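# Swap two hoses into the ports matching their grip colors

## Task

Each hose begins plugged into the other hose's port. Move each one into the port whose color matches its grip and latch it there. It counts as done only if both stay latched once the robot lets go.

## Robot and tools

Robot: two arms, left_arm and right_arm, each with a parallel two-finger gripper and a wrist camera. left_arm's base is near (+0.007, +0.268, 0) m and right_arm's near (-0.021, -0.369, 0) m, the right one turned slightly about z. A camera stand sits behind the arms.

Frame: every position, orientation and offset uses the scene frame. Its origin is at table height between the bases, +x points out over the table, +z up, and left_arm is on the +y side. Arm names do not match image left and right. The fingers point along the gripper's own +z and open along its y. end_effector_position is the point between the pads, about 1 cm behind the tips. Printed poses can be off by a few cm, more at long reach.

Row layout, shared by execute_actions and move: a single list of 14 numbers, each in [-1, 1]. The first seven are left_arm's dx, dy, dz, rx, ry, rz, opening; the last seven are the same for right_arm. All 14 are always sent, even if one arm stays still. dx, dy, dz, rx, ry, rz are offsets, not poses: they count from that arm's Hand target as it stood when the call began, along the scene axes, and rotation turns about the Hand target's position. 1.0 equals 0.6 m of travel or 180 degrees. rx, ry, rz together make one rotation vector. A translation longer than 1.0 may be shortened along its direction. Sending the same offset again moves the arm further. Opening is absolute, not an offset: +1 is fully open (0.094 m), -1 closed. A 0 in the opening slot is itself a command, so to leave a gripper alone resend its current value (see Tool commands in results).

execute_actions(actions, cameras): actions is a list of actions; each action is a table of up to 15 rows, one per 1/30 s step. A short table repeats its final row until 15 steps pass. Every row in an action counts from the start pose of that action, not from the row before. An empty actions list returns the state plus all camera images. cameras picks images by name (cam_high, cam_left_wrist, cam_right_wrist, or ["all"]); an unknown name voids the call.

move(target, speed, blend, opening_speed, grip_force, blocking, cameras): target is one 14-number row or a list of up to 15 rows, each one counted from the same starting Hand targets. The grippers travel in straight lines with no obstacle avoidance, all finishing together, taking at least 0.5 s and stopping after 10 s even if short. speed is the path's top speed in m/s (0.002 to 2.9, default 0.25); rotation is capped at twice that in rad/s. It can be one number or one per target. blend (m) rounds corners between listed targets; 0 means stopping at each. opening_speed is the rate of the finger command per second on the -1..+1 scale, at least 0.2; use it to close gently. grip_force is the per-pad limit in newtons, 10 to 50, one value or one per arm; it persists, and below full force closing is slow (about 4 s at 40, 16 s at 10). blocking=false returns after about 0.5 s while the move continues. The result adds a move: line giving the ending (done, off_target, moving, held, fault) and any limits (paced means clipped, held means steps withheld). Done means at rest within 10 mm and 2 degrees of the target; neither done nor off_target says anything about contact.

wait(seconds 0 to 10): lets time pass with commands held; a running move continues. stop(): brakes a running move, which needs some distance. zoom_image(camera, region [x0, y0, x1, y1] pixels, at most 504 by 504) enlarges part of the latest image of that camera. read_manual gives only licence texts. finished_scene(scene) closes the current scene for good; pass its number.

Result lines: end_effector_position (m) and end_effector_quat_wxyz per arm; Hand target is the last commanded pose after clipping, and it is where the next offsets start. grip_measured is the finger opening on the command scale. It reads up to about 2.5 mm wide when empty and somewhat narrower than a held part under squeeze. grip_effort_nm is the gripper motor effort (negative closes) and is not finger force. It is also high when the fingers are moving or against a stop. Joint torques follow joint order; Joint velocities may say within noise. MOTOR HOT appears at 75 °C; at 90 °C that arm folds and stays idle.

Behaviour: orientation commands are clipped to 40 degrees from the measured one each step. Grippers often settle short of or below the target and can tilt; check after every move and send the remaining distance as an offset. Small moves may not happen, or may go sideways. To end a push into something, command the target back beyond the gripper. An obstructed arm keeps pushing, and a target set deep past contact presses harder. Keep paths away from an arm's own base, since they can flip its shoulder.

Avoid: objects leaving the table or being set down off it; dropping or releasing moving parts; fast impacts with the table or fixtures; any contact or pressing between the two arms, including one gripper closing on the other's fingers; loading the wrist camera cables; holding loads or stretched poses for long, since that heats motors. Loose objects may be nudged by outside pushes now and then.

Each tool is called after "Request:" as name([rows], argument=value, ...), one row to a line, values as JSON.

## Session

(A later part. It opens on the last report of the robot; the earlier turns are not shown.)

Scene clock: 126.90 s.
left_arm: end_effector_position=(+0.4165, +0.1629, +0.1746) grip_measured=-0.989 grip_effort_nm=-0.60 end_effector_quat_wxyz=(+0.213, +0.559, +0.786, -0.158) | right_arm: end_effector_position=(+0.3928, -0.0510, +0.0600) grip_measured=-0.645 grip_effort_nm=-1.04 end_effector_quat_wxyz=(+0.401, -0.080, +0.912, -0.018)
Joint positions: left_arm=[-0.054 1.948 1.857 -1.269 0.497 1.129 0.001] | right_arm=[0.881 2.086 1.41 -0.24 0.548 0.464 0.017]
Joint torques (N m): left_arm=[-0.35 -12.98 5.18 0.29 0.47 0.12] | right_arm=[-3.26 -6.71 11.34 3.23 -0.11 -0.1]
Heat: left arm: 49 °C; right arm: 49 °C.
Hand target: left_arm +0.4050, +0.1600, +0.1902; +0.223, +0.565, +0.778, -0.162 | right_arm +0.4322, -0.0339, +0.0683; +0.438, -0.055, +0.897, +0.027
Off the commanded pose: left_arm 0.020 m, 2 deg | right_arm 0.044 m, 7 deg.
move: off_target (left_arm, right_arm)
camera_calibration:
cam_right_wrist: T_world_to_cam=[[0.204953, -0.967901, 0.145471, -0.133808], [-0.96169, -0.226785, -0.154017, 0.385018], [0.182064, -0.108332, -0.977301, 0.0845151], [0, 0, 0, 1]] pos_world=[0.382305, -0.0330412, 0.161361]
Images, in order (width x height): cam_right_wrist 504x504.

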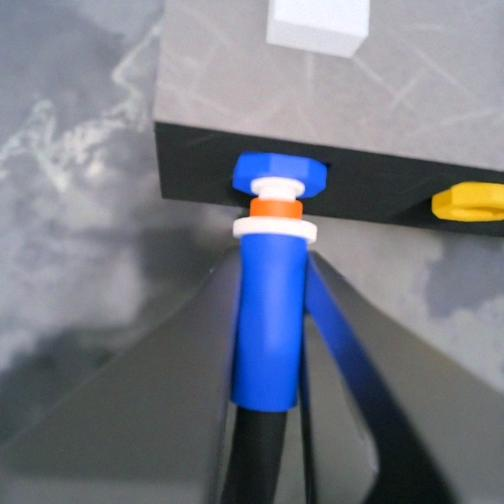

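Request:
move([
  [0,0,0,0,0,0,-1,0.0,0.0,0.0,0,-0.05,0,-0.8],
  [0,0,0,0,0,0,-1,0.065,0.0075,0.0,0,-0.06,0,-0.8],
], speed=0.06, cameras=["cam_right_wrist"])

Request:
zoom_image(camera="cam_right_wrist", region=[210, 130, 350, 260])

Scene clock: 130.13 s.
left_arm: end_effector_position=(+0.4165, +0.1629, +0.1746) grip_measured=-0.989 grip_effort_nm=-0.60 end_effector_quat_wxyz=(+0.213, +0.559, +0.786, -0.158) | right_arm: end_effector_position=(+0.3967, -0.0524, +0.0540) grip_measured=-0.645 grip_effort_nm=-1.04 end_effector_quat_wxyz=(+0.448, -0.106, +0.886, -0.049)
Joint positions: left_arm=[-0.054 1.948 1.857 -1.269 0.497 1.129 0.001] | right_arm=[0.9 2.102 1.326 -0.06 0.642 0.356 0.017]
Joint torques (N m): left_arm=[-0.35 -12.98 5.19 0.3 0.48 0.12] | right_arm=[-6.91 -4.19 13.24 4.67 -0.28 -0.33]
Heat: left arm: 49 °C; right arm: 49 °C.
Hand target: left_arm +0.4050, +0.1600, +0.1902; +0.223, +0.565, +0.778, -0.162 | right_arm +0.4712, -0.0294, +0.0684; +0.520, -0.057, +0.852, +0.021
Off the commanded pose: left_arm 0.020 m, 2 deg | right_arm 0.079 m, 13 deg.
move: off_target (left_arm, right_arm)
camera_calibration:
cam_right_wrist: T_world_to_cam=[[0.21009, -0.948489, 0.23713, -0.141065], [-0.933152, -0.266898, -0.240816, 0.37876], [0.291701, -0.170686, -0.941157, 0.0290893], [0, 0, 0, 1]] pos_world=[0.374592, -0.0277433, 0.15204]
Images, in order (width x height): cam_right_wrist 504x504.

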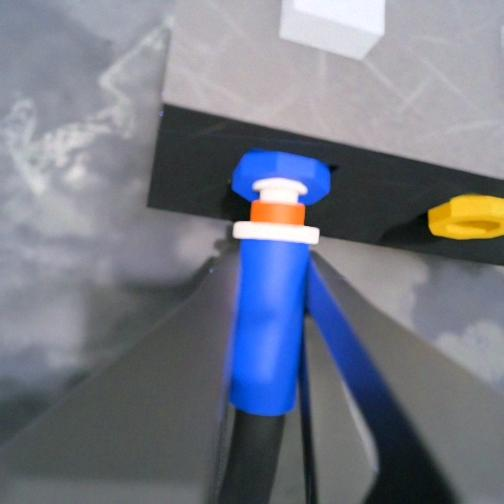

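Scaled by 3.600 from the camera's 504x504 image, which has a finer 720x720 frame.

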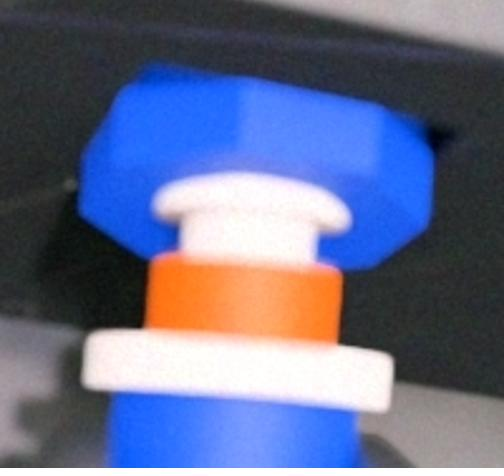

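Request:
move([
  [0,0,0,0,0,0,-1,-0.067,0.004,0.012,0.03,0,0.02,-0.8],
  [0,0,0,0,0,0,-1,0.0,0.01,0.02,0.05,0,0.036,-0.8],
], speed=0.06, cameras=["cam_right_wrist"])

Request:
zoom_image(camera="cam_right_wrist", region=[210, 130, 350, 260])

Scene clock: 133.80 s.
left_arm: end_effector_position=(+0.4165, +0.1629, +0.1746) grip_measured=-0.989 grip_effort_nm=-0.60 end_effector_quat_wxyz=(+0.213, +0.559, +0.786, -0.158) | right_arm: end_effector_position=(+0.3981, -0.0522, +0.0533) grip_measured=-0.645 grip_effort_nm=-1.04 end_effector_quat_wxyz=(+0.435, -0.108, +0.894, +0.016)
Joint positions: left_arm=[-0.054 1.948 1.857 -1.269 0.497 1.129 0.001] | right_arm=[0.856 2.059 1.263 0.013 0.493 0.356 0.017]
Joint torques (N m): left_arm=[-0.35 -13 5.2 0.3 0.47 0.12] | right_arm=[-6.8 -5.67 11.88 5.07 -0.74 -0.13]
Heat: left arm: 50 °C; right arm: 52 °C.
Hand target: left_arm +0.4050, +0.1600, +0.1902; +0.223, +0.565, +0.778, -0.162 | right_arm +0.4712, -0.0234, +0.0804; +0.521, -0.064, +0.843, +0.117
Off the commanded pose: left_arm 0.020 m, 2 deg | right_arm 0.083 m, 17 deg.
move: off_target (left_arm, right_arm)
camera_calibration:
cam_right_wrist: T_world_to_cam=[[0.273993, -0.954185, 0.120246, -0.160509], [-0.926915, -0.295339, -0.231522, 0.375514], [0.256428, -0.0480225, -0.96537, 0.049829], [0, 0, 0, 1]] pos_world=[0.37927, -0.0398583, 0.154344]
Images, in order (width x height): cam_right_wrist 504x504.

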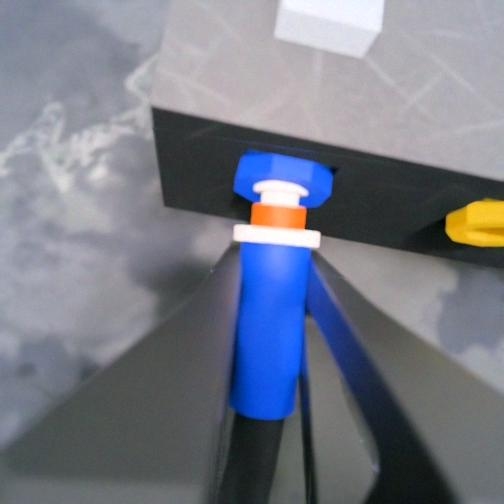

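Scaled by 3.600 from the camera's 504x504 image, which has a finer 720x720 frame.

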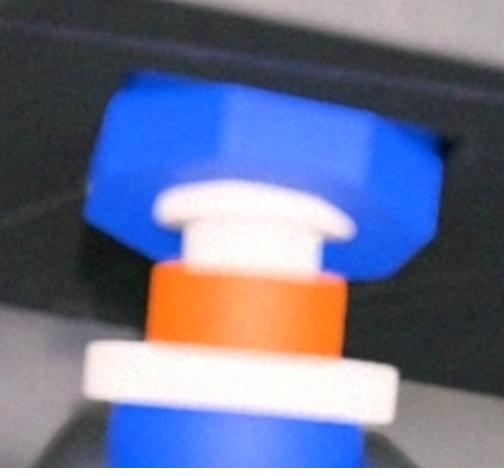

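Request:
move([
  [0,0,0,0,0,0,-1,-0.105,-0.028,0.01,-0.0534,0.0596,-0.0311,-0.8],
  [0,0,0,0,0,0,-1,-0.105,-0.028,-0.008,-0.0534,0.0596,-0.0311,-0.8],
], speed=0.08, cameras=["cam_right_wrist"])

Request:
zoom_image(camera="cam_right_wrist", region=[210, 130, 350, 260])

Scene clock: 136.77 s.
left_arm: end_effector_position=(+0.4165, +0.1629, +0.1746) grip_measured=-0.989 grip_effort_nm=-0.60 end_effector_quat_wxyz=(+0.213, +0.559, +0.786, -0.158) | right_arm: end_effector_position=(+0.3920, -0.0528, +0.0562) grip_measured=-0.645 grip_effort_nm=-1.05 end_effector_quat_wxyz=(+0.402, -0.077, +0.912, +0.010)
Joint positions: left_arm=[-0.054 1.948 1.857 -1.269 0.497 1.129 0.001] | right_arm=[0.866 2.062 1.347 -0.164 0.498 0.463 0.017]
Joint torques (N m): left_arm=[-0.34 -12.98 5.2 0.3 0.47 0.13] | right_arm=[0.51 -9.88 9.76 2.41 0.57 0.19]
Heat: left arm: 50 °C; right arm: 53 °C.
Hand target: left_arm +0.4050, +0.1600, +0.1902; +0.223, +0.565, +0.778, -0.162 | right_arm +0.4082, -0.0403, +0.0755; +0.438, -0.055, +0.897, +0.026
Off the commanded pose: left_arm 0.020 m, 2 deg | right_arm 0.028 m, 6 deg.
move: off_target (left_arm, right_arm)
camera_calibration:
cam_right_wrist: T_world_to_cam=[[0.220631, -0.970895, 0.093198, -0.138111], [-0.958507, -0.233512, -0.163512, 0.382146], [0.180516, -0.053255, -0.982129, 0.0844761], [0, 0, 0, 1]] pos_world=[0.381512, -0.0403565, 0.158324]
Images, in order (width x height): cam_right_wrist 504x504.

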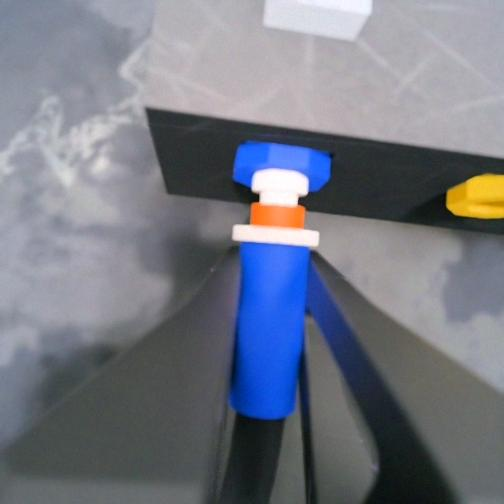

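Scaled by 3.600 from the camera's 504x504 image, which has a finer 720x720 frame.

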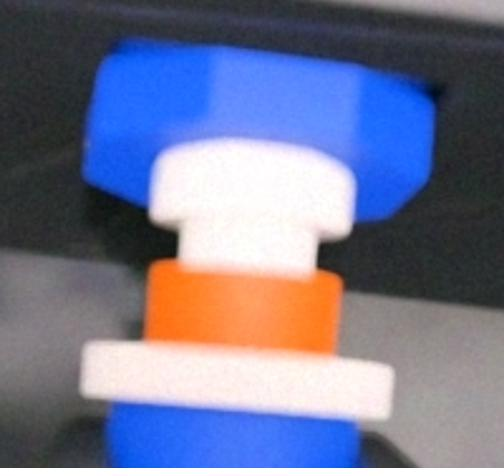

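Request:
move([
  [0,0,0,0,0,0,-1,-0.06,-0.003,0.0,0,0,0,-0.8],
], speed=0.08, cameras=["cam_right_wrist","cam_high"])

Request:
zoom_image(camera="cam_right_wrist", region=[200, 120, 360, 440])

Request:
zoom_image(camera="cam_high", region=[130, 180, 250, 270])

Scene clock: 137.97 s.
left_arm: end_effector_position=(+0.4165, +0.1629, +0.1746) grip_measured=-0.989 grip_effort_nm=-0.60 end_effector_quat_wxyz=(+0.213, +0.559, +0.786, -0.158) | right_arm: end_effector_position=(+0.3687, -0.0430, +0.0488) grip_measured=-0.645 grip_effort_nm=-1.05 end_effector_quat_wxyz=(+0.413, -0.074, +0.908, +0.007)
Joint positions: left_arm=[-0.054 1.948 1.857 -1.269 0.497 1.129 0.001] | right_arm=[0.93 2.052 1.286 -0.123 0.558 0.514 0.017]
Joint torques (N m): left_arm=[-0.36 -13.01 5.19 0.29 0.47 0.13] | right_arm=[0.29 -15.02 5.42 2 0.4 0.22]
Heat: left arm: 50 °C; right arm: 52 °C.
Hand target: left_arm +0.4050, +0.1600, +0.1902; +0.223, +0.565, +0.778, -0.162 | right_arm +0.3722, -0.0421, +0.0755; +0.438, -0.055, +0.897, +0.026
Off the commanded pose: left_arm 0.020 m, 2 deg | right_arm 0.027 m, 4 deg.
move: off_target (left_arm, right_arm)
camera_calibration:
cam_right_wrist: T_world_to_cam=[[0.211343, -0.972393, 0.0989198, -0.119851], [-0.955977, -0.226726, -0.186291, 0.361425], [0.203575, -0.0551938, -0.977502, 0.073188], [0, 0, 0, 1]] pos_world=[0.355945, -0.0305583, 0.150727]
Images, in order (width x height): cam_high 504x504, cam_right_wrist 504x504.

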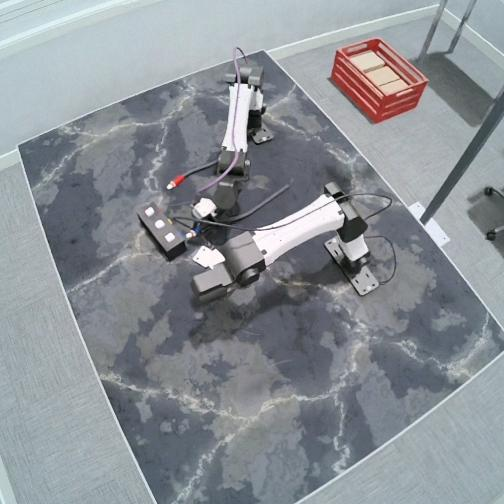

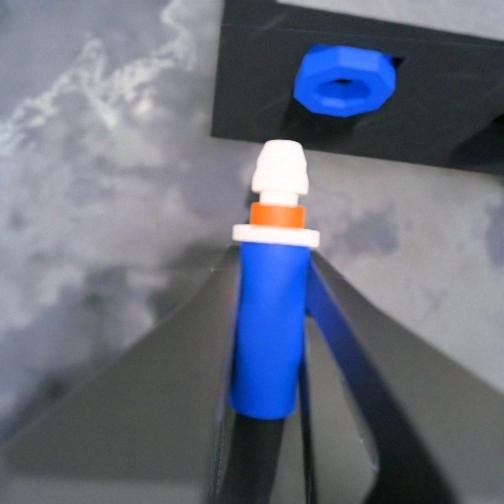

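Scaled by 1.575 from the camera's 504x504 image, which has a finer 720x720 frame.

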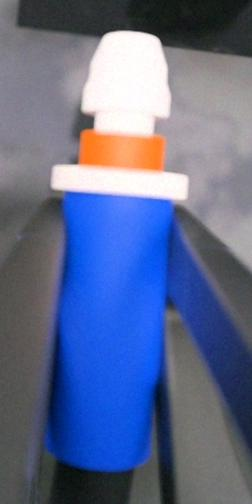

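Scaled by 4.200 from the camera's 504x504 image, which has a finer 720x720 frame.

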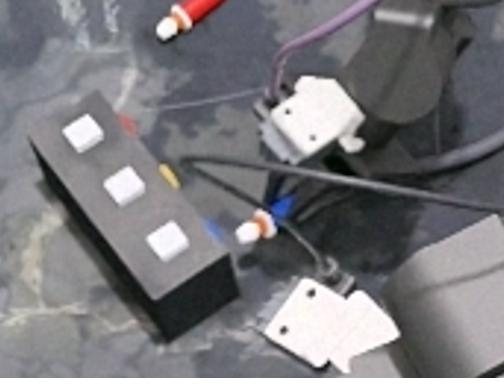

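Request:
move([
  [0,0,0,0,0,0,-1,-0.024,-0.013,0.03,-0.0085,0.0745,0,-0.8],
  [0,0,0,0,0,0,-1,-0.024,-0.013,0.01,-0.0085,0.0745,0,-0.8],
], speed=0.1, cameras=["cam_right_wrist"])

Request:
zoom_image(camera="cam_right_wrist", region=[180, 0, 400, 440])

Scene clock: 141.10 s.
left_arm: end_effector_position=(+0.4165, +0.1629, +0.1746) grip_measured=-0.989 grip_effort_nm=-0.60 end_effector_quat_wxyz=(+0.213, +0.559, +0.786, -0.158) | right_arm: end_effector_position=(+0.3507, -0.0558, +0.0603) grip_measured=-0.645 grip_effort_nm=-1.05 end_effector_quat_wxyz=(+0.309, -0.072, +0.948, -0.004)
Joint positions: left_arm=[-0.054 1.948 1.857 -1.269 0.497 1.129 0.001] | right_arm=[0.901 2.029 1.452 -0.52 0.428 0.593 0.017]
Joint torques (N m): left_arm=[-0.36 -12.98 5.18 0.29 0.47 0.12] | right_arm=[-0.17 -13.31 7.46 1.63 0.18 0.21]
Heat: left arm: 50 °C; right arm: 51 °C.
Hand target: left_arm +0.4050, +0.1600, +0.1902; +0.223, +0.565, +0.778, -0.162 | right_arm +0.3578, -0.0500, +0.0815; +0.330, -0.057, +0.942, +0.020
Off the commanded pose: left_arm 0.020 m, 2 deg | right_arm 0.023 m, 4 deg.
move: off_target (left_arm, right_arm)
camera_calibration:
cam_right_wrist: T_world_to_cam=[[0.21566, -0.972805, 0.0845039, -0.130124], [-0.976318, -0.2133, 0.036135, 0.33792], [-0.0171276, -0.0902956, -0.995768, 0.163866], [0, 0, 0, 1]] pos_world=[0.360787, -0.0397107, 0.161958]
Images, in order (width x height): cam_right_wrist 504x504.

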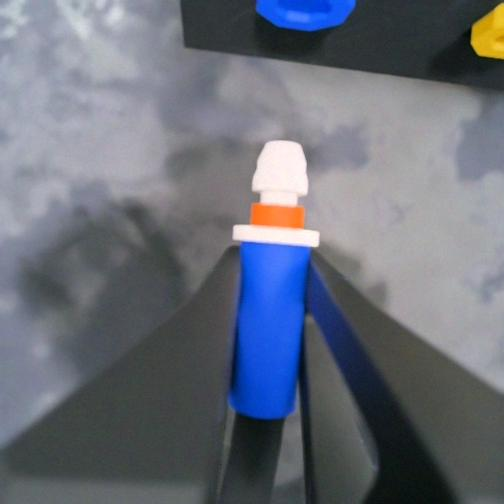

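Scaled by 1.145 from the camera's 504x504 image, which has a finer 720x720 frame.

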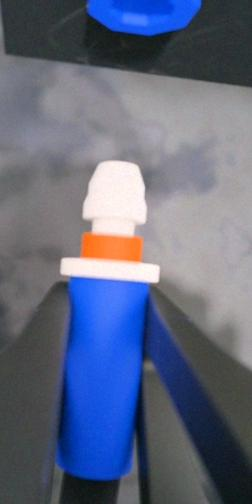

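Request:
move([
  [0,0,0,0,0,0,-1,0.04,0.006,0.002,0,0,-0.018,-0.8],
], speed=0.06, cameras=["cam_right_wrist"])

Request:
zoom_image(camera="cam_right_wrist", region=[180, 40, 400, 260])

Scene clock: 142.63 s.
left_arm: end_effector_position=(+0.4165, +0.1629, +0.1746) grip_measured=-0.989 grip_effort_nm=-0.60 end_effector_quat_wxyz=(+0.213, +0.559, +0.786, -0.158) | right_arm: end_effector_position=(+0.3722, -0.0504, +0.0758) grip_measured=-0.645 grip_effort_nm=-1.04 end_effector_quat_wxyz=(+0.319, -0.043, +0.947, +0.007)
Joint positions: left_arm=[-0.054 1.948 1.857 -1.269 0.497 1.129 0.001] | right_arm=[0.876 2.067 1.56 -0.56 0.429 0.622 0.017]
Joint torques (N m): left_arm=[-0.38 -13 5.22 0.3 0.47 0.13] | right_arm=[-0.17 -9.62 10.02 1.44 0.35 0.19]
Heat: left arm: 50 °C; right arm: 52 °C.
Hand target: left_arm +0.4050, +0.1600, +0.1902; +0.223, +0.565, +0.778, -0.162 | right_arm +0.3818, -0.0462, +0.0827; +0.330, -0.031, +0.943, +0.011
Off the commanded pose: left_arm 0.020 m, 2 deg | right_arm 0.013 m, 2 deg.
move: off_target (left_arm, right_arm)
camera_calibration:
cam_right_wrist: T_world_to_cam=[[0.166986, -0.984687, 0.0500695, -0.110804], [-0.985958, -0.166691, 0.0100529, 0.367467], [-0.00155288, -0.0510451, -0.998695, 0.176604], [0, 0, 0, 1]] pos_world=[0.381084, -0.0388397, 0.178228]
Images, in order (width x height): cam_right_wrist 504x504.

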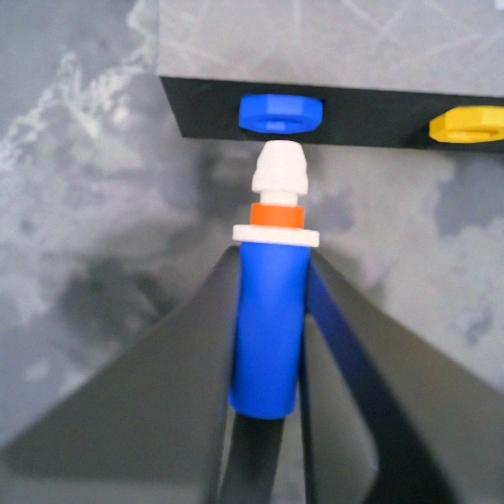

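Scaled by 2.291 from the camera's 504x504 image, which has a finer 720x720 frame.

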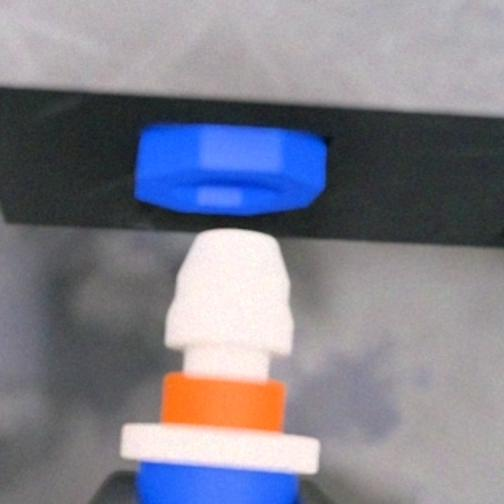

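Request:
move([
  [0,0,0,0,0,0,-1,0.004,0.0,-0.026,0,0,0.004,-0.8],
], speed=0.06, cameras=["cam_right_wrist"])

Request:
zoom_image(camera="cam_right_wrist", region=[180, 40, 400, 260])

Scene clock: 144.03 s.
left_arm: end_effector_position=(+0.4165, +0.1629, +0.1746) grip_measured=-0.989 grip_effort_nm=-0.60 end_effector_quat_wxyz=(+0.213, +0.559, +0.786, -0.158) | right_arm: end_effector_position=(+0.3786, -0.0464, +0.0716) grip_measured=-0.645 grip_effort_nm=-1.04 end_effector_quat_wxyz=(+0.327, -0.039, +0.944, +0.014)
Joint positions: left_arm=[-0.054 1.948 1.857 -1.269 0.497 1.129 0.001] | right_arm=[0.872 2.085 1.56 -0.519 0.429 0.622 0.017]
Joint torques (N m): left_arm=[-0.34 -13 5.2 0.3 0.48 0.13] | right_arm=[-0.4 -9.73 6.95 1.75 0.24 0.02]
Heat: left arm: 50 °C; right arm: 52 °C.
Hand target: left_arm +0.4050, +0.1600, +0.1902; +0.223, +0.565, +0.778, -0.162 | right_arm +0.3842, -0.0464, +0.0671; +0.330, -0.037, +0.943, +0.013
Off the commanded pose: left_arm 0.020 m, 2 deg | right_arm 0.007 m, 0 deg.
move: off_target (left_arm)
camera_calibration:
cam_right_wrist: T_world_to_cam=[[0.162285, -0.986092, 0.03585, -0.104979], [-0.986647, -0.16267, -0.00807307, 0.376204], [0.0137925, -0.0340612, -0.999325, 0.167626], [0, 0, 0, 1]] pos_world=[0.385906, -0.036612, 0.174314]
Images, in order (width x height): cam_right_wrist 504x504.

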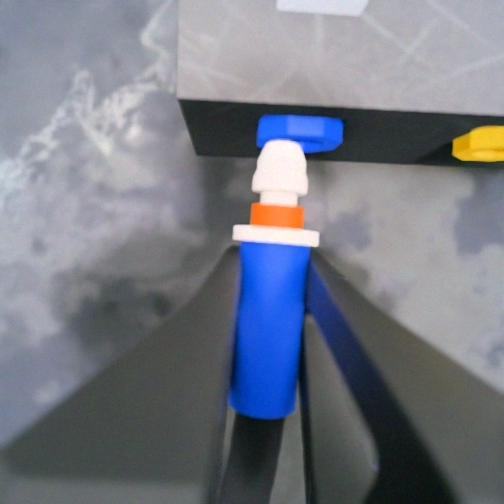

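Scaled by 2.291 from the camera's 504x504 image, which has a finer 720x720 frame.

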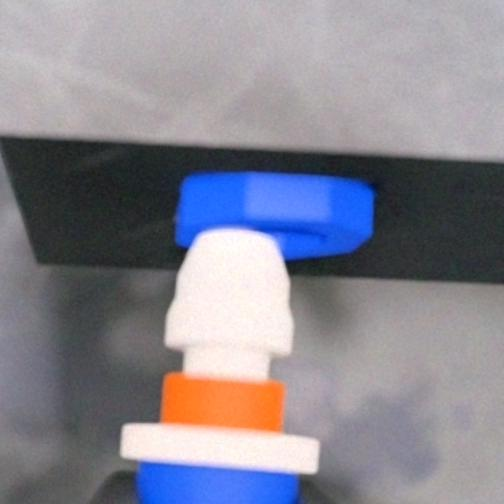

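Request:
move([
  [0,0,0,0,0,0,-1,-0.014,-0.008,-0.024,0,0,0,-0.8],
], speed=0.06, cameras=["cam_right_wrist"])

Request:
zoom_image(camera="cam_right_wrist", region=[180, 40, 400, 260])

Scene clock: 145.77 s.
left_arm: end_effector_position=(+0.4165, +0.1629, +0.1746) grip_measured=-0.989 grip_effort_nm=-0.60 end_effector_quat_wxyz=(+0.213, +0.559, +0.786, -0.158) | right_arm: end_effector_position=(+0.3745, -0.0507, +0.0551) grip_measured=-0.645 grip_effort_nm=-1.04 end_effector_quat_wxyz=(+0.326, -0.039, +0.945, +0.013)
Joint positions: left_arm=[-0.054 1.948 1.857 -1.269 0.497 1.129 0.001] | right_arm=[0.872 2.085 1.492 -0.454 0.429 0.622 0.017]
Joint torques (N m): left_arm=[-0.38 -13 5.19 0.29 0.47 0.12] | right_arm=[0.23 -10.84 5.61 1.74 0.3 0.06]
Heat: left arm: 50 °C; right arm: 52 °C.
Hand target: left_arm +0.4050, +0.1600, +0.1902; +0.223, +0.565, +0.778, -0.162 | right_arm +0.3758, -0.0511, +0.0527; +0.330, -0.037, +0.943, +0.013
Off the commanded pose: left_arm 0.020 m, 2 deg | right_arm 0.003 m, 1 deg.
move: off_target (left_arm)
camera_calibration:
cam_right_wrist: T_world_to_cam=[[0.162362, -0.986011, 0.0376811, -0.108115], [-0.986662, -0.162685, -0.00564065, 0.371174], [0.0116919, -0.0362627, -0.999274, 0.151758], [0, 0, 0, 1]] pos_world=[0.382002, -0.0407155, 0.157816]
Images, in order (width x height): cam_right_wrist 504x504.

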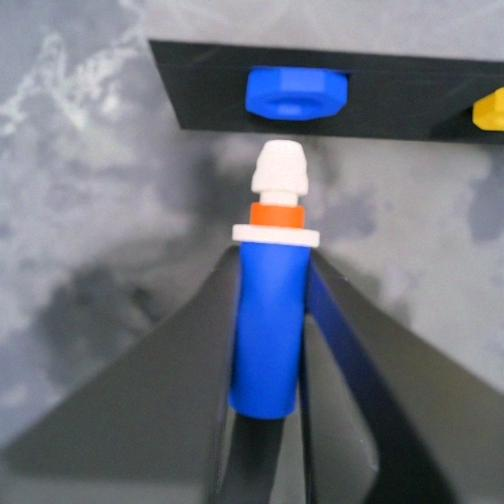

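Scaled by 2.291 from the camera's 504x504 image, which has a finer 720x720 frame.

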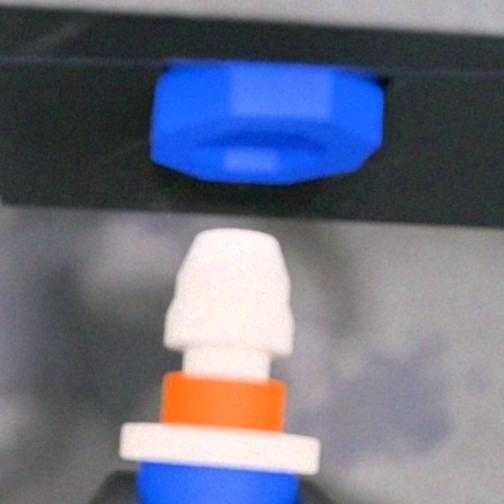

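Request:
zoom_image(camera="cam_right_wrist", region=[230, 50, 370, 150])

Request:
zoom_image(camera="cam_right_wrist", region=[220, 130, 340, 260])

Scaled by 3.600 from the camera's 504x504 image, which has a finer 720x720 frame.

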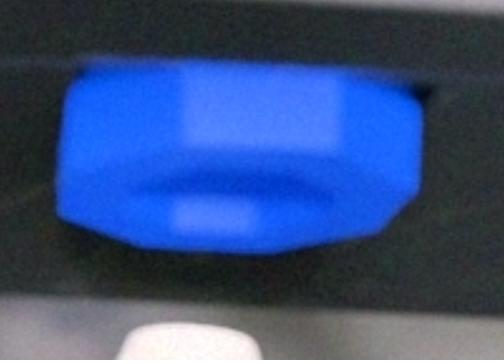

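Scaled by 3.877 from the camera's 504x504 image, which has a finer 720x720 frame.

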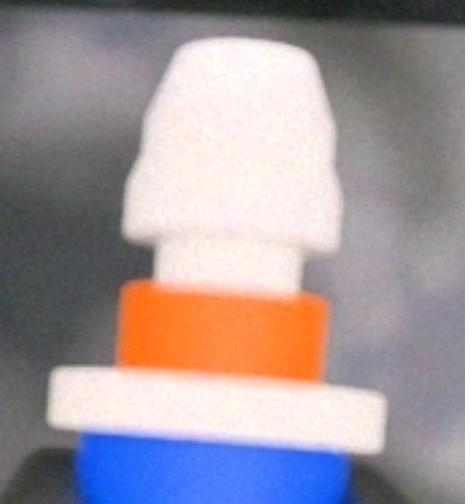

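Request:
move([
  [0,0,0,0,0,0,-1,0.0,-0.006,0.01,0,0,0.003,-0.8],
], speed=0.06, cameras=["cam_right_wrist"])

Request:
zoom_image(camera="cam_right_wrist", region=[200, 60, 380, 260])

Scene clock: 147.33 s.
left_arm: end_effector_position=(+0.4165, +0.1629, +0.1746) grip_measured=-0.989 grip_effort_nm=-0.60 end_effector_quat_wxyz=(+0.213, +0.559, +0.786, -0.158) | right_arm: end_effector_position=(+0.3743, -0.0535, +0.0525) grip_measured=-0.645 grip_effort_nm=-1.04 end_effector_quat_wxyz=(+0.323, -0.042, +0.945, +0.009)
Joint positions: left_arm=[-0.054 1.948 1.857 -1.269 0.497 1.129 0.001] | right_arm=[0.869 2.085 1.484 -0.453 0.429 0.614 0.017]
Joint torques (N m): left_arm=[-0.34 -12.98 5.2 0.29 0.47 0.12] | right_arm=[-0.17 -12.53 5.52 1.61 0.21 -0.01]
Heat: left arm: 50 °C; right arm: 52 °C.
Hand target: left_arm +0.4050, +0.1600, +0.1902; +0.223, +0.565, +0.778, -0.162 | right_arm +0.3759, -0.0547, +0.0587; +0.330, -0.041, +0.943, +0.015
Off the commanded pose: left_arm 0.020 m, 2 deg | right_arm 0.006 m, 1 deg.
move: off_target (left_arm)
camera_calibration:
cam_right_wrist: T_world_to_cam=[[0.165066, -0.985195, 0.0463036, -0.112172], [-0.986252, -0.165248, -0.000116169, 0.369933], [0.00776604, -0.0456479, -0.998927, 0.150046], [0, 0, 0, 1]] pos_world=[0.382198, -0.0425309, 0.155122]
Images, in order (width x height): cam_right_wrist 504x504.

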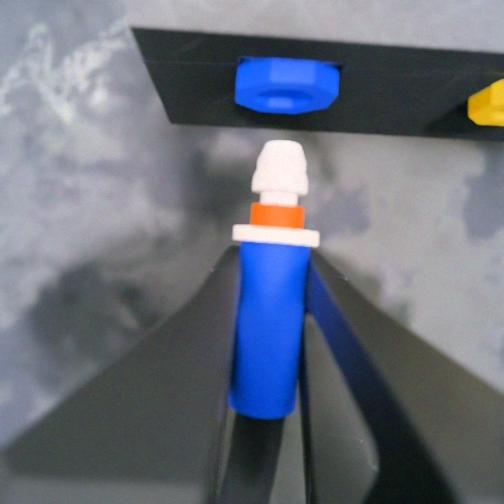

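Scaled by 2.520 from the camera's 504x504 image, which has a finer 720x720 frame.

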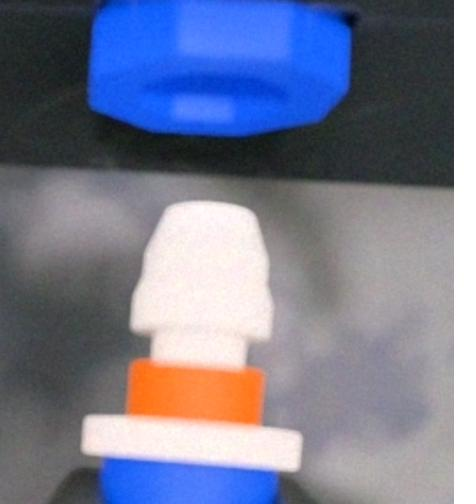

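Request:
move([
  [0,0,0,0,0,0,-1,0.0,0.0,0.022,0,0,-0.003,-0.8],
], speed=0.06, cameras=["cam_right_wrist"])

Request:
zoom_image(camera="cam_right_wrist", region=[200, 60, 380, 260])

Scene clock: 148.40 s.
left_arm: end_effector_position=(+0.4165, +0.1629, +0.1746) grip_measured=-0.989 grip_effort_nm=-0.60 end_effector_quat_wxyz=(+0.213, +0.559, +0.786, -0.158) | right_arm: end_effector_position=(+0.3689, -0.0592, +0.0483) grip_measured=-0.645 grip_effort_nm=-1.04 end_effector_quat_wxyz=(+0.311, -0.046, +0.949, -0.004)
Joint positions: left_arm=[-0.054 1.948 1.857 -1.269 0.497 1.129 0.001] | right_arm=[0.869 2.085 1.484 -0.491 0.429 0.614 0.017]
Joint torques (N m): left_arm=[-0.34 -13 5.2 0.3 0.47 0.12] | right_arm=[-0.02 -13.71 8.24 1.39 0.28 0.1]
Heat: left arm: 50 °C; right arm: 52 °C.
Hand target: left_arm +0.4050, +0.1600, +0.1902; +0.223, +0.565, +0.778, -0.162 | right_arm +0.3759, -0.0547, +0.0719; +0.330, -0.037, +0.943, +0.013
Off the commanded pose: left_arm 0.020 m, 2 deg | right_arm 0.025 m, 3 deg.
move: off_target (left_arm, right_arm)
camera_calibration:
cam_right_wrist: T_world_to_cam=[[0.166903, -0.983514, 0.069601, -0.118433], [-0.985804, -0.165151, 0.0302463, 0.362131], [-0.0182529, -0.0736611, -0.997116, 0.153399], [0, 0, 0, 1]] pos_world=[0.379557, -0.0453749, 0.150246]
Images, in order (width x height): cam_right_wrist 504x504.

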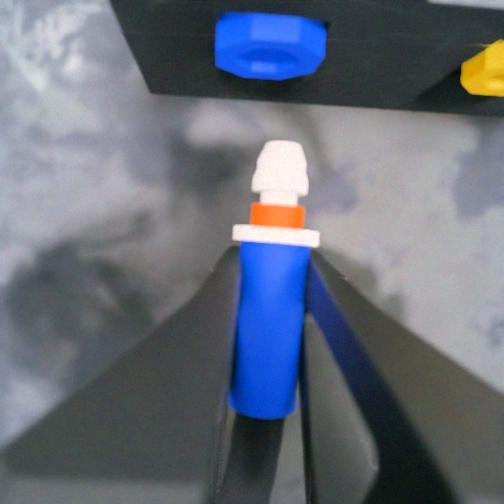

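Scaled by 2.520 from the camera's 504x504 image, which has a finer 720x720 frame.

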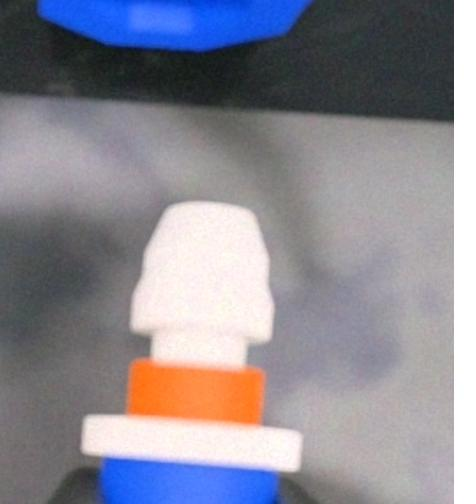

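Request:
move([
  [0,0,0,0,0,0,-1,-0.068,0.0,0.012,0,0,0.008,-0.8],
  [0,0,0,0,0,0,-1,0.0143,0.0128,-0.009,0,0,0.008,-0.8],
], speed=0.1, cameras=["cam_right_wrist"])

Request:
zoom_image(camera="cam_right_wrist", region=[200, 60, 380, 260])

Scene clock: 151.93 s.
left_arm: end_effector_position=(+0.4165, +0.1629, +0.1746) grip_measured=-0.989 grip_effort_nm=-0.60 end_effector_quat_wxyz=(+0.213, +0.559, +0.786, -0.158) | right_arm: end_effector_position=(+0.3745, -0.0576, +0.0580) grip_measured=-0.645 grip_effort_nm=-1.05 end_effector_quat_wxyz=(+0.318, -0.049, +0.947, +0.004)
Joint positions: left_arm=[-0.054 1.948 1.857 -1.269 0.497 1.129 0.001] | right_arm=[0.86 2.074 1.497 -0.487 0.419 0.595 0.017]
Joint torques (N m): left_arm=[-0.36 -12.98 5.19 0.29 0.47 0.12] | right_arm=[0.21 -9.63 10.19 1.59 0.2 -0.03]
Heat: left arm: 50 °C; right arm: 53 °C.
Hand target: left_arm +0.4050, +0.1600, +0.1902; +0.223, +0.565, +0.778, -0.162 | right_arm +0.3844, -0.0470, +0.0665; +0.330, -0.049, +0.943, +0.017
Off the commanded pose: left_arm 0.020 m, 2 deg | right_arm 0.017 m, 2 deg.
move: off_target (left_arm, right_arm)
camera_calibration:
cam_right_wrist: T_world_to_cam=[[0.177044, -0.982502, 0.0578386, -0.121428], [-0.984197, -0.176531, 0.0139022, 0.367245], [-0.00344858, -0.0593858, -0.998229, 0.158597], [0, 0, 0, 1]] pos_world=[0.383486, -0.0450549, 0.160234]
Images, in order (width x height): cam_right_wrist 504x504.

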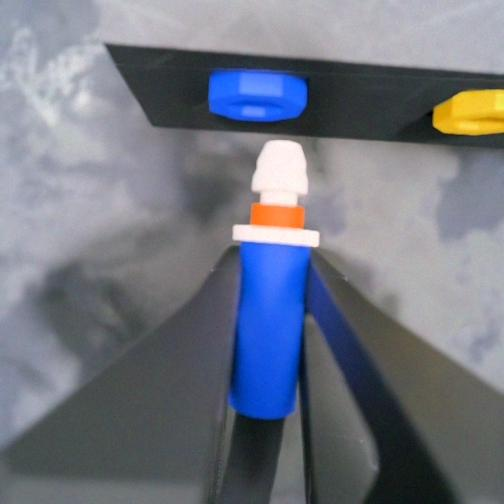

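Scaled by 2.520 from the camera's 504x504 image, which has a finer 720x720 frame.

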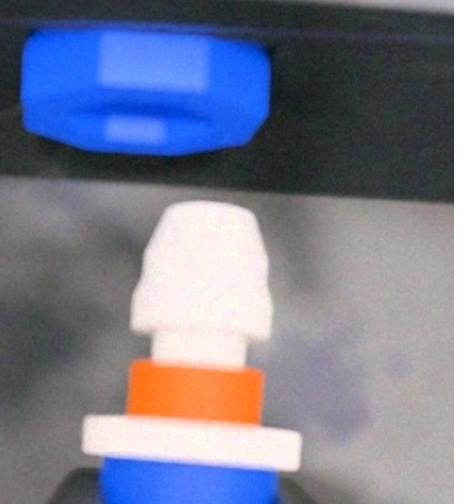

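Request:
move([
  [0,0,0,0,0,0,-1,0.007,0.011,0.002,0,0,0,-0.8],
], speed=0.06, cameras=["cam_right_wrist"])

Request:
zoom_image(camera="cam_right_wrist", region=[200, 60, 380, 260])

Scene clock: 152.93 s.
left_arm: end_effector_position=(+0.4165, +0.1629, +0.1746) grip_measured=-0.989 grip_effort_nm=-0.60 end_effector_quat_wxyz=(+0.213, +0.559, +0.786, -0.158) | right_arm: end_effector_position=(+0.3816, -0.0499, +0.0617) grip_measured=-0.645 grip_effort_nm=-1.05 end_effector_quat_wxyz=(+0.322, -0.048, +0.946, +0.009)
Joint positions: left_arm=[-0.054 1.948 1.857 -1.269 0.497 1.129 0.001] | right_arm=[0.86 2.1 1.547 -0.498 0.418 0.594 0.017]
Joint torques (N m): left_arm=[-0.35 -13 5.19 0.29 0.47 0.12] | right_arm=[0.4 -9.72 10.11 1.49 0.21 0.02]
Heat: left arm: 50 °C; right arm: 53 °C.
Hand target: left_arm +0.4050, +0.1600, +0.1902; +0.223, +0.565, +0.778, -0.162 | right_arm +0.3885, -0.0403, +0.0677; +0.330, -0.049, +0.943, +0.018
Off the commanded pose: left_arm 0.020 m, 2 deg | right_arm 0.013 m, 1 deg.
move: off_target (left_arm, right_arm)
camera_calibration:
cam_right_wrist: T_world_to_cam=[[0.177461, -0.982866, 0.049813, -0.11502], [-0.984117, -0.177471, 0.00426572, 0.376005], [0.0046477, -0.0497788, -0.998749, 0.160301], [0, 0, 0, 1]] pos_world=[0.3897, -0.03834, 0.164226]
Images, in order (width x height): cam_right_wrist 504x504.

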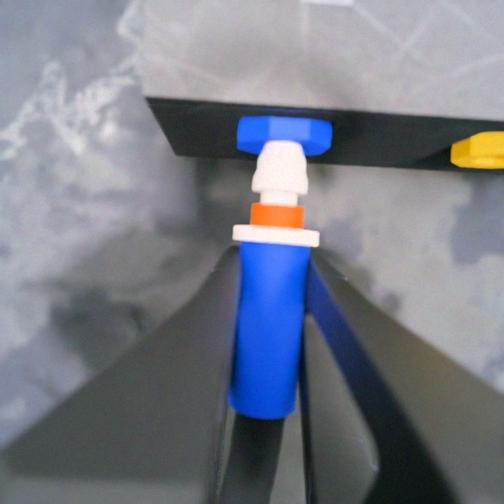

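Scaled by 2.520 from the camera's 504x504 image, which has a finer 720x720 frame.

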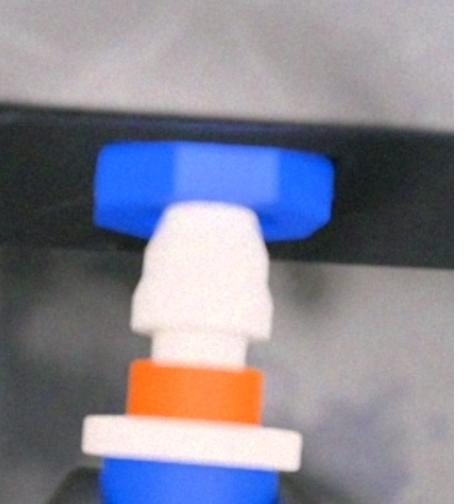

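Request:
move([
  [0,0,0,0,0,0,-1,-0.06,-0.01,0.0,0,0,0,-0.8],
  [0,0,0,0,0,0,-1,0.0,0.0,-0.006,0,0,0,-0.8],
], speed=0.1, cameras=["cam_right_wrist"])

Request:
zoom_image(camera="cam_right_wrist", region=[200, 60, 380, 260])

Scene clock: 155.13 s.
left_arm: end_effector_position=(+0.4165, +0.1629, +0.1746) grip_measured=-0.989 grip_effort_nm=-0.60 end_effector_quat_wxyz=(+0.213, +0.559, +0.786, -0.158) | right_arm: end_effector_position=(+0.3805, -0.0487, +0.0582) grip_measured=-0.645 grip_effort_nm=-1.05 end_effector_quat_wxyz=(+0.321, -0.048, +0.946, +0.008)
Joint positions: left_arm=[-0.054 1.948 1.857 -1.269 0.497 1.129 0.001] | right_arm=[0.864 2.106 1.542 -0.49 0.421 0.598 0.017]
Joint torques (N m): left_arm=[-0.34 -12.97 5.2 0.3 0.47 0.12] | right_arm=[0.05 -9.83 9.91 1.54 0.19 0]
Heat: left arm: 50 °C; right arm: 54 °C.
Hand target: left_arm +0.4050, +0.1600, +0.1902; +0.223, +0.565, +0.778, -0.162 | right_arm +0.3887, -0.0405, +0.0642; +0.330, -0.048, +0.943, +0.017
Off the commanded pose: left_arm 0.020 m, 2 deg | right_arm 0.013 m, 1 deg.
move: off_target (left_arm, right_arm)
camera_calibration:
cam_right_wrist: T_world_to_cam=[[0.177386, -0.982832, 0.0507418, -0.113506], [-0.984132, -0.177376, 0.00473317, 0.375201], [0.00434849, -0.0507763, -0.998701, 0.156847], [0, 0, 0, 1]] pos_world=[0.388699, -0.0370416, 0.160626]
Images, in order (width x height): cam_right_wrist 504x504.

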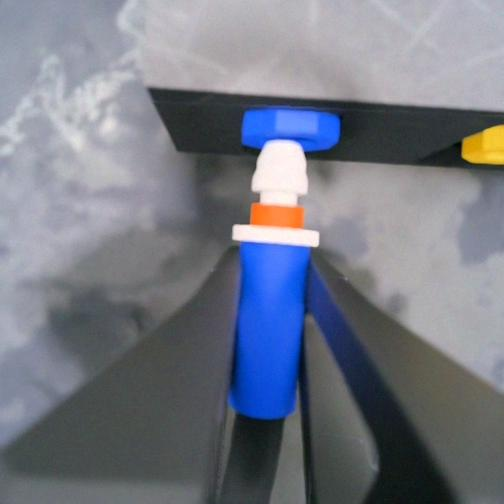

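Scaled by 2.520 from the camera's 504x504 image, which has a finer 720x720 frame.

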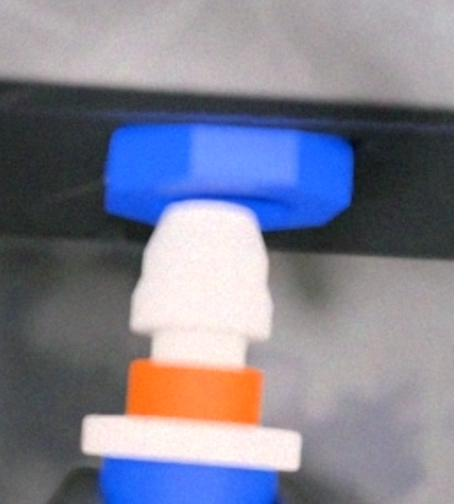

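Request:
move([
  [0,0,0,0,0,0,-1,0.018,-0.002,0.0,0,0,0,-0.8],
], speed=0.06, cameras=["cam_right_wrist"])

Request:
zoom_image(camera="cam_right_wrist", region=[200, 60, 380, 260])

Scene clock: 156.13 s.
left_arm: end_effector_position=(+0.4165, +0.1629, +0.1746) grip_measured=-0.989 grip_effort_nm=-0.60 end_effector_quat_wxyz=(+0.213, +0.559, +0.786, -0.158) | right_arm: end_effector_position=(+0.3897, -0.0493, +0.0591) grip_measured=-0.645 grip_effort_nm=-1.04 end_effector_quat_wxyz=(+0.321, -0.049, +0.946, +0.008)
Joint positions: left_arm=[-0.054 1.948 1.857 -1.269 0.497 1.129 0.001] | right_arm=[0.847 2.125 1.576 -0.498 0.412 0.58 0.017]
Joint torques (N m): left_arm=[-0.35 -12.98 5.2 0.29 0.47 0.12] | right_arm=[-0.14 -9.73 10.06 1.58 0.14 -0.02]
Heat: left arm: 50 °C; right arm: 54 °C.
Hand target: left_arm +0.4050, +0.1600, +0.1902; +0.223, +0.565, +0.778, -0.162 | right_arm +0.3994, -0.0416, +0.0641; +0.330, -0.049, +0.943, +0.018
Off the commanded pose: left_arm 0.020 m, 2 deg | right_arm 0.013 m, 1 deg.
move: off_target (left_arm, right_arm)
camera_calibration:
cam_right_wrist: T_world_to_cam=[[0.179397, -0.982397, 0.0520776, -0.116677], [-0.983768, -0.179371, 0.00520365, 0.383866], [0.00422917, -0.0521658, -0.998629, 0.157665], [0, 0, 0, 1]] pos_world=[0.3979, -0.0375442, 0.161527]
Images, in order (width x height): cam_right_wrist 504x504.

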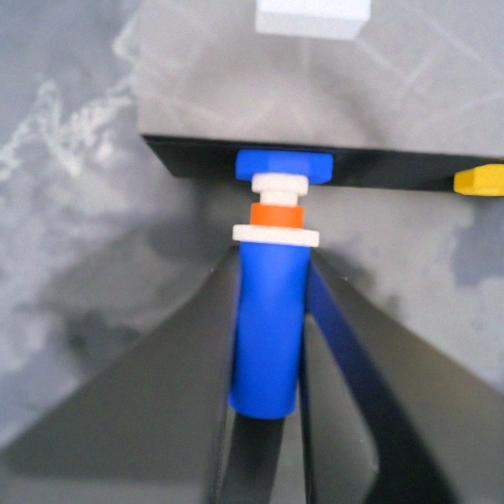

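Scaled by 2.520 from the camera's 504x504 image, which has a finer 720x720 frame.

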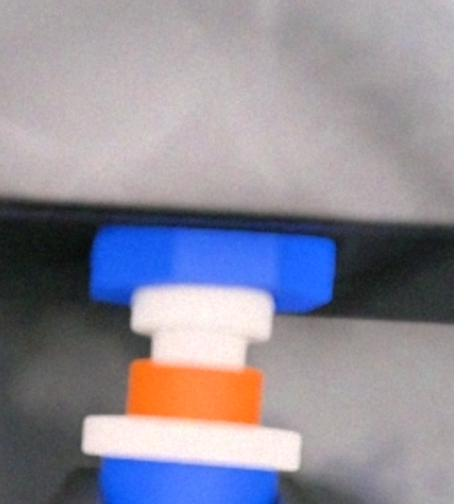

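Request:
move([
  [0,0,0,0,0,0,-1,0.055,0.012,0.01,0.02,-0.022,0.016,-0.8],
], speed=0.06, cameras=["cam_right_wrist"])

Request:
zoom_image(camera="cam_right_wrist", region=[200, 60, 380, 260])

Scene clock: 157.63 s.
left_arm: end_effector_position=(+0.4165, +0.1629, +0.1746) grip_measured=-0.989 grip_effort_nm=-0.61 end_effector_quat_wxyz=(+0.213, +0.559, +0.786, -0.158) | right_arm: end_effector_position=(+0.3947, -0.0517, +0.0579) grip_measured=-0.645 grip_effort_nm=-1.04 end_effector_quat_wxyz=(+0.314, -0.080, +0.946, +0.011)
Joint positions: left_arm=[-0.054 1.948 1.857 -1.269 0.497 1.129 0.001] | right_arm=[0.825 2.125 1.576 -0.488 0.372 0.501 0.017]
Joint torques (N m): left_arm=[-0.35 -12.98 5.19 0.3 0.47 0.12] | right_arm=[-2.41 -8.85 9.85 3.14 0.02 -0.12]
Heat: left arm: 50 °C; right arm: 54 °C.
Hand target: left_arm +0.4050, +0.1600, +0.1902; +0.223, +0.565, +0.778, -0.162 | right_arm +0.4324, -0.0344, +0.0701; +0.363, -0.062, +0.928, +0.054
Off the commanded pose: left_arm 0.020 m, 2 deg | right_arm 0.043 m, 8 deg.
move: off_target (left_arm, right_arm)
camera_calibration:
cam_right_wrist: T_world_to_cam=[[0.238755, -0.968935, 0.0645047, -0.143351], [-0.971067, -0.237885, 0.0209517, 0.379381], [-0.00495613, -0.0676407, -0.997697, 0.159209], [0, 0, 0, 1]] pos_world=[0.40342, -0.0378798, 0.16014]
Images, in order (width x height): cam_right_wrist 504x504.

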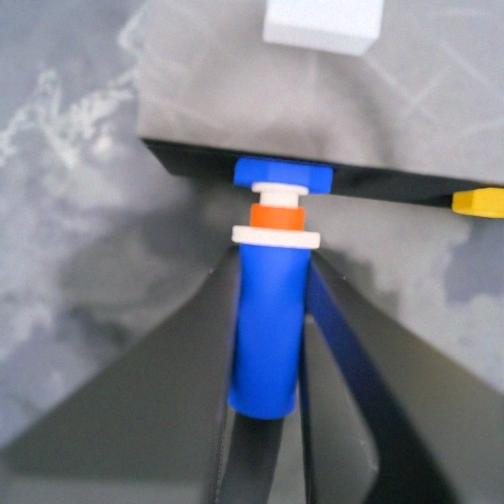

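Scaled by 2.520 from the camera's 504x504 image, which has a finer 720x720 frame.

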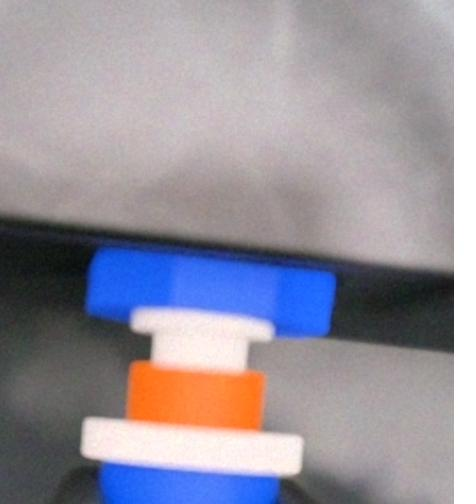

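Request:
move([
  [0,0,0,0,0,0,-1,0.055,0.008,0.008,0.015,-0.022,0.0,-0.8],
], speed=0.06, cameras=["cam_right_wrist"])

Request:
zoom_image(camera="cam_right_wrist", region=[200, 60, 380, 260])

Scene clock: 158.83 s.
left_arm: end_effector_position=(+0.4165, +0.1629, +0.1746) grip_measured=-0.989 grip_effort_nm=-0.60 end_effector_quat_wxyz=(+0.213, +0.559, +0.786, -0.158) | right_arm: end_effector_position=(+0.3969, -0.0526, +0.0548) grip_measured=-0.645 grip_effort_nm=-1.05 end_effector_quat_wxyz=(+0.301, -0.093, +0.949, +0.025)
Joint positions: left_arm=[-0.054 1.948 1.857 -1.269 0.497 1.129 0.001] | right_arm=[0.803 2.127 1.576 -0.484 0.316 0.468 0.017]
Joint torques (N m): left_arm=[-0.35 -13 5.2 0.29 0.48 0.12] | right_arm=[-3.67 -7.28 11.59 4.09 0.46 -0.08]
Heat: left arm: 50 °C; right arm: 54 °C.
Hand target: left_arm +0.4050, +0.1600, +0.1902; +0.223, +0.565, +0.778, -0.162 | right_arm +0.4654, -0.0296, +0.0750; +0.396, -0.055, +0.913, +0.073
Off the commanded pose: left_arm 0.020 m, 2 deg | right_arm 0.075 m, 14 deg.
move: off_target (left_arm, right_arm)
camera_calibration:
cam_right_wrist: T_world_to_cam=[[0.272812, -0.961205, 0.0407293, -0.156254], [-0.961538, -0.271013, 0.0446824, 0.374633], [-0.0319108, -0.0513526, -0.998171, 0.167516], [0, 0, 0, 1]] pos_world=[0.408197, -0.0400598, 0.156834]
Images, in order (width x height): cam_right_wrist 504x504.

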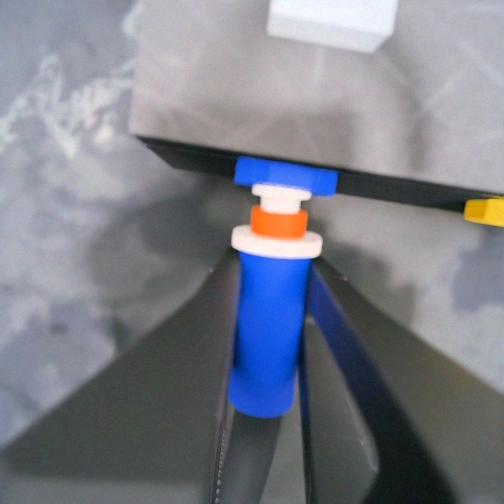

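Scaled by 2.520 from the camera's 504x504 image, which has a finer 720x720 frame.

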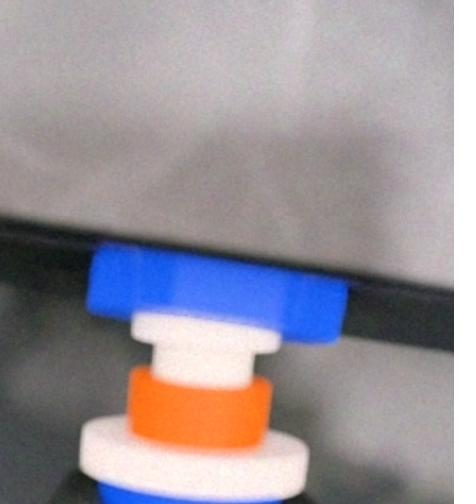

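Request:
move([
  [0,0,0,0,0,0,-1,-0.02,0.0,0.04,-0.01,0,0.0,-0.8],
], speed=0.06, cameras=["cam_right_wrist"])

Request:
zoom_image(camera="cam_right_wrist", region=[200, 60, 380, 260])

Scene clock: 159.83 s.
left_arm: end_effector_position=(+0.4165, +0.1629, +0.1746) grip_measured=-0.989 grip_effort_nm=-0.60 end_effector_quat_wxyz=(+0.213, +0.559, +0.786, -0.158) | right_arm: end_effector_position=(+0.3964, -0.0528, +0.0570) grip_measured=-0.645 grip_effort_nm=-1.05 end_effector_quat_wxyz=(+0.298, -0.096, +0.949, +0.023)
Joint positions: left_arm=[-0.054 1.948 1.857 -1.269 0.497 1.129 0.001] | right_arm=[0.803 2.127 1.589 -0.505 0.316 0.464 0.017]
Joint torques (N m): left_arm=[-0.35 -13 5.19 0.3 0.47 0.13] | right_arm=[-1.61 -10.59 13.34 3.28 0.79 -0.01]
Heat: left arm: 50 °C; right arm: 54 °C.
Hand target: left_arm +0.4050, +0.1600, +0.1902; +0.223, +0.565, +0.778, -0.162 | right_arm +0.4534, -0.0295, +0.0990; +0.395, -0.062, +0.915, +0.059
Off the commanded pose: left_arm 0.020 m, 2 deg | right_arm 0.075 m, 13 deg.
move: off_target (left_arm, right_arm)
camera_calibration:
cam_right_wrist: T_world_to_cam=[[0.27643, -0.959913, 0.0464033, -0.15817], [-0.960327, -0.274053, 0.0516335, 0.37285], [-0.0368467, -0.0588354, -0.997587, 0.171265], [0, 0, 0, 1]] pos_world=[0.408091, -0.0395721, 0.15894]
Images, in order (width x height): cam_right_wrist 504x504.

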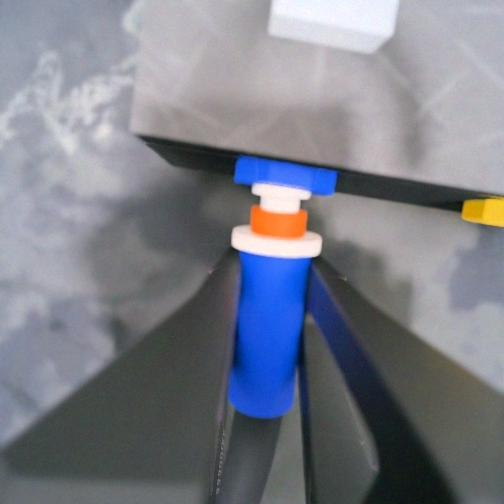

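Scaled by 2.520 from the camera's 504x504 image, which has a finer 720x720 frame.

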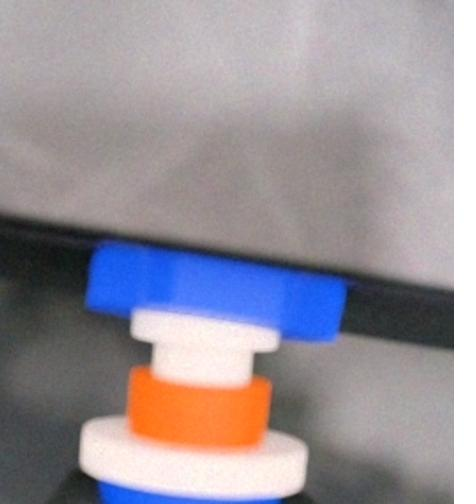

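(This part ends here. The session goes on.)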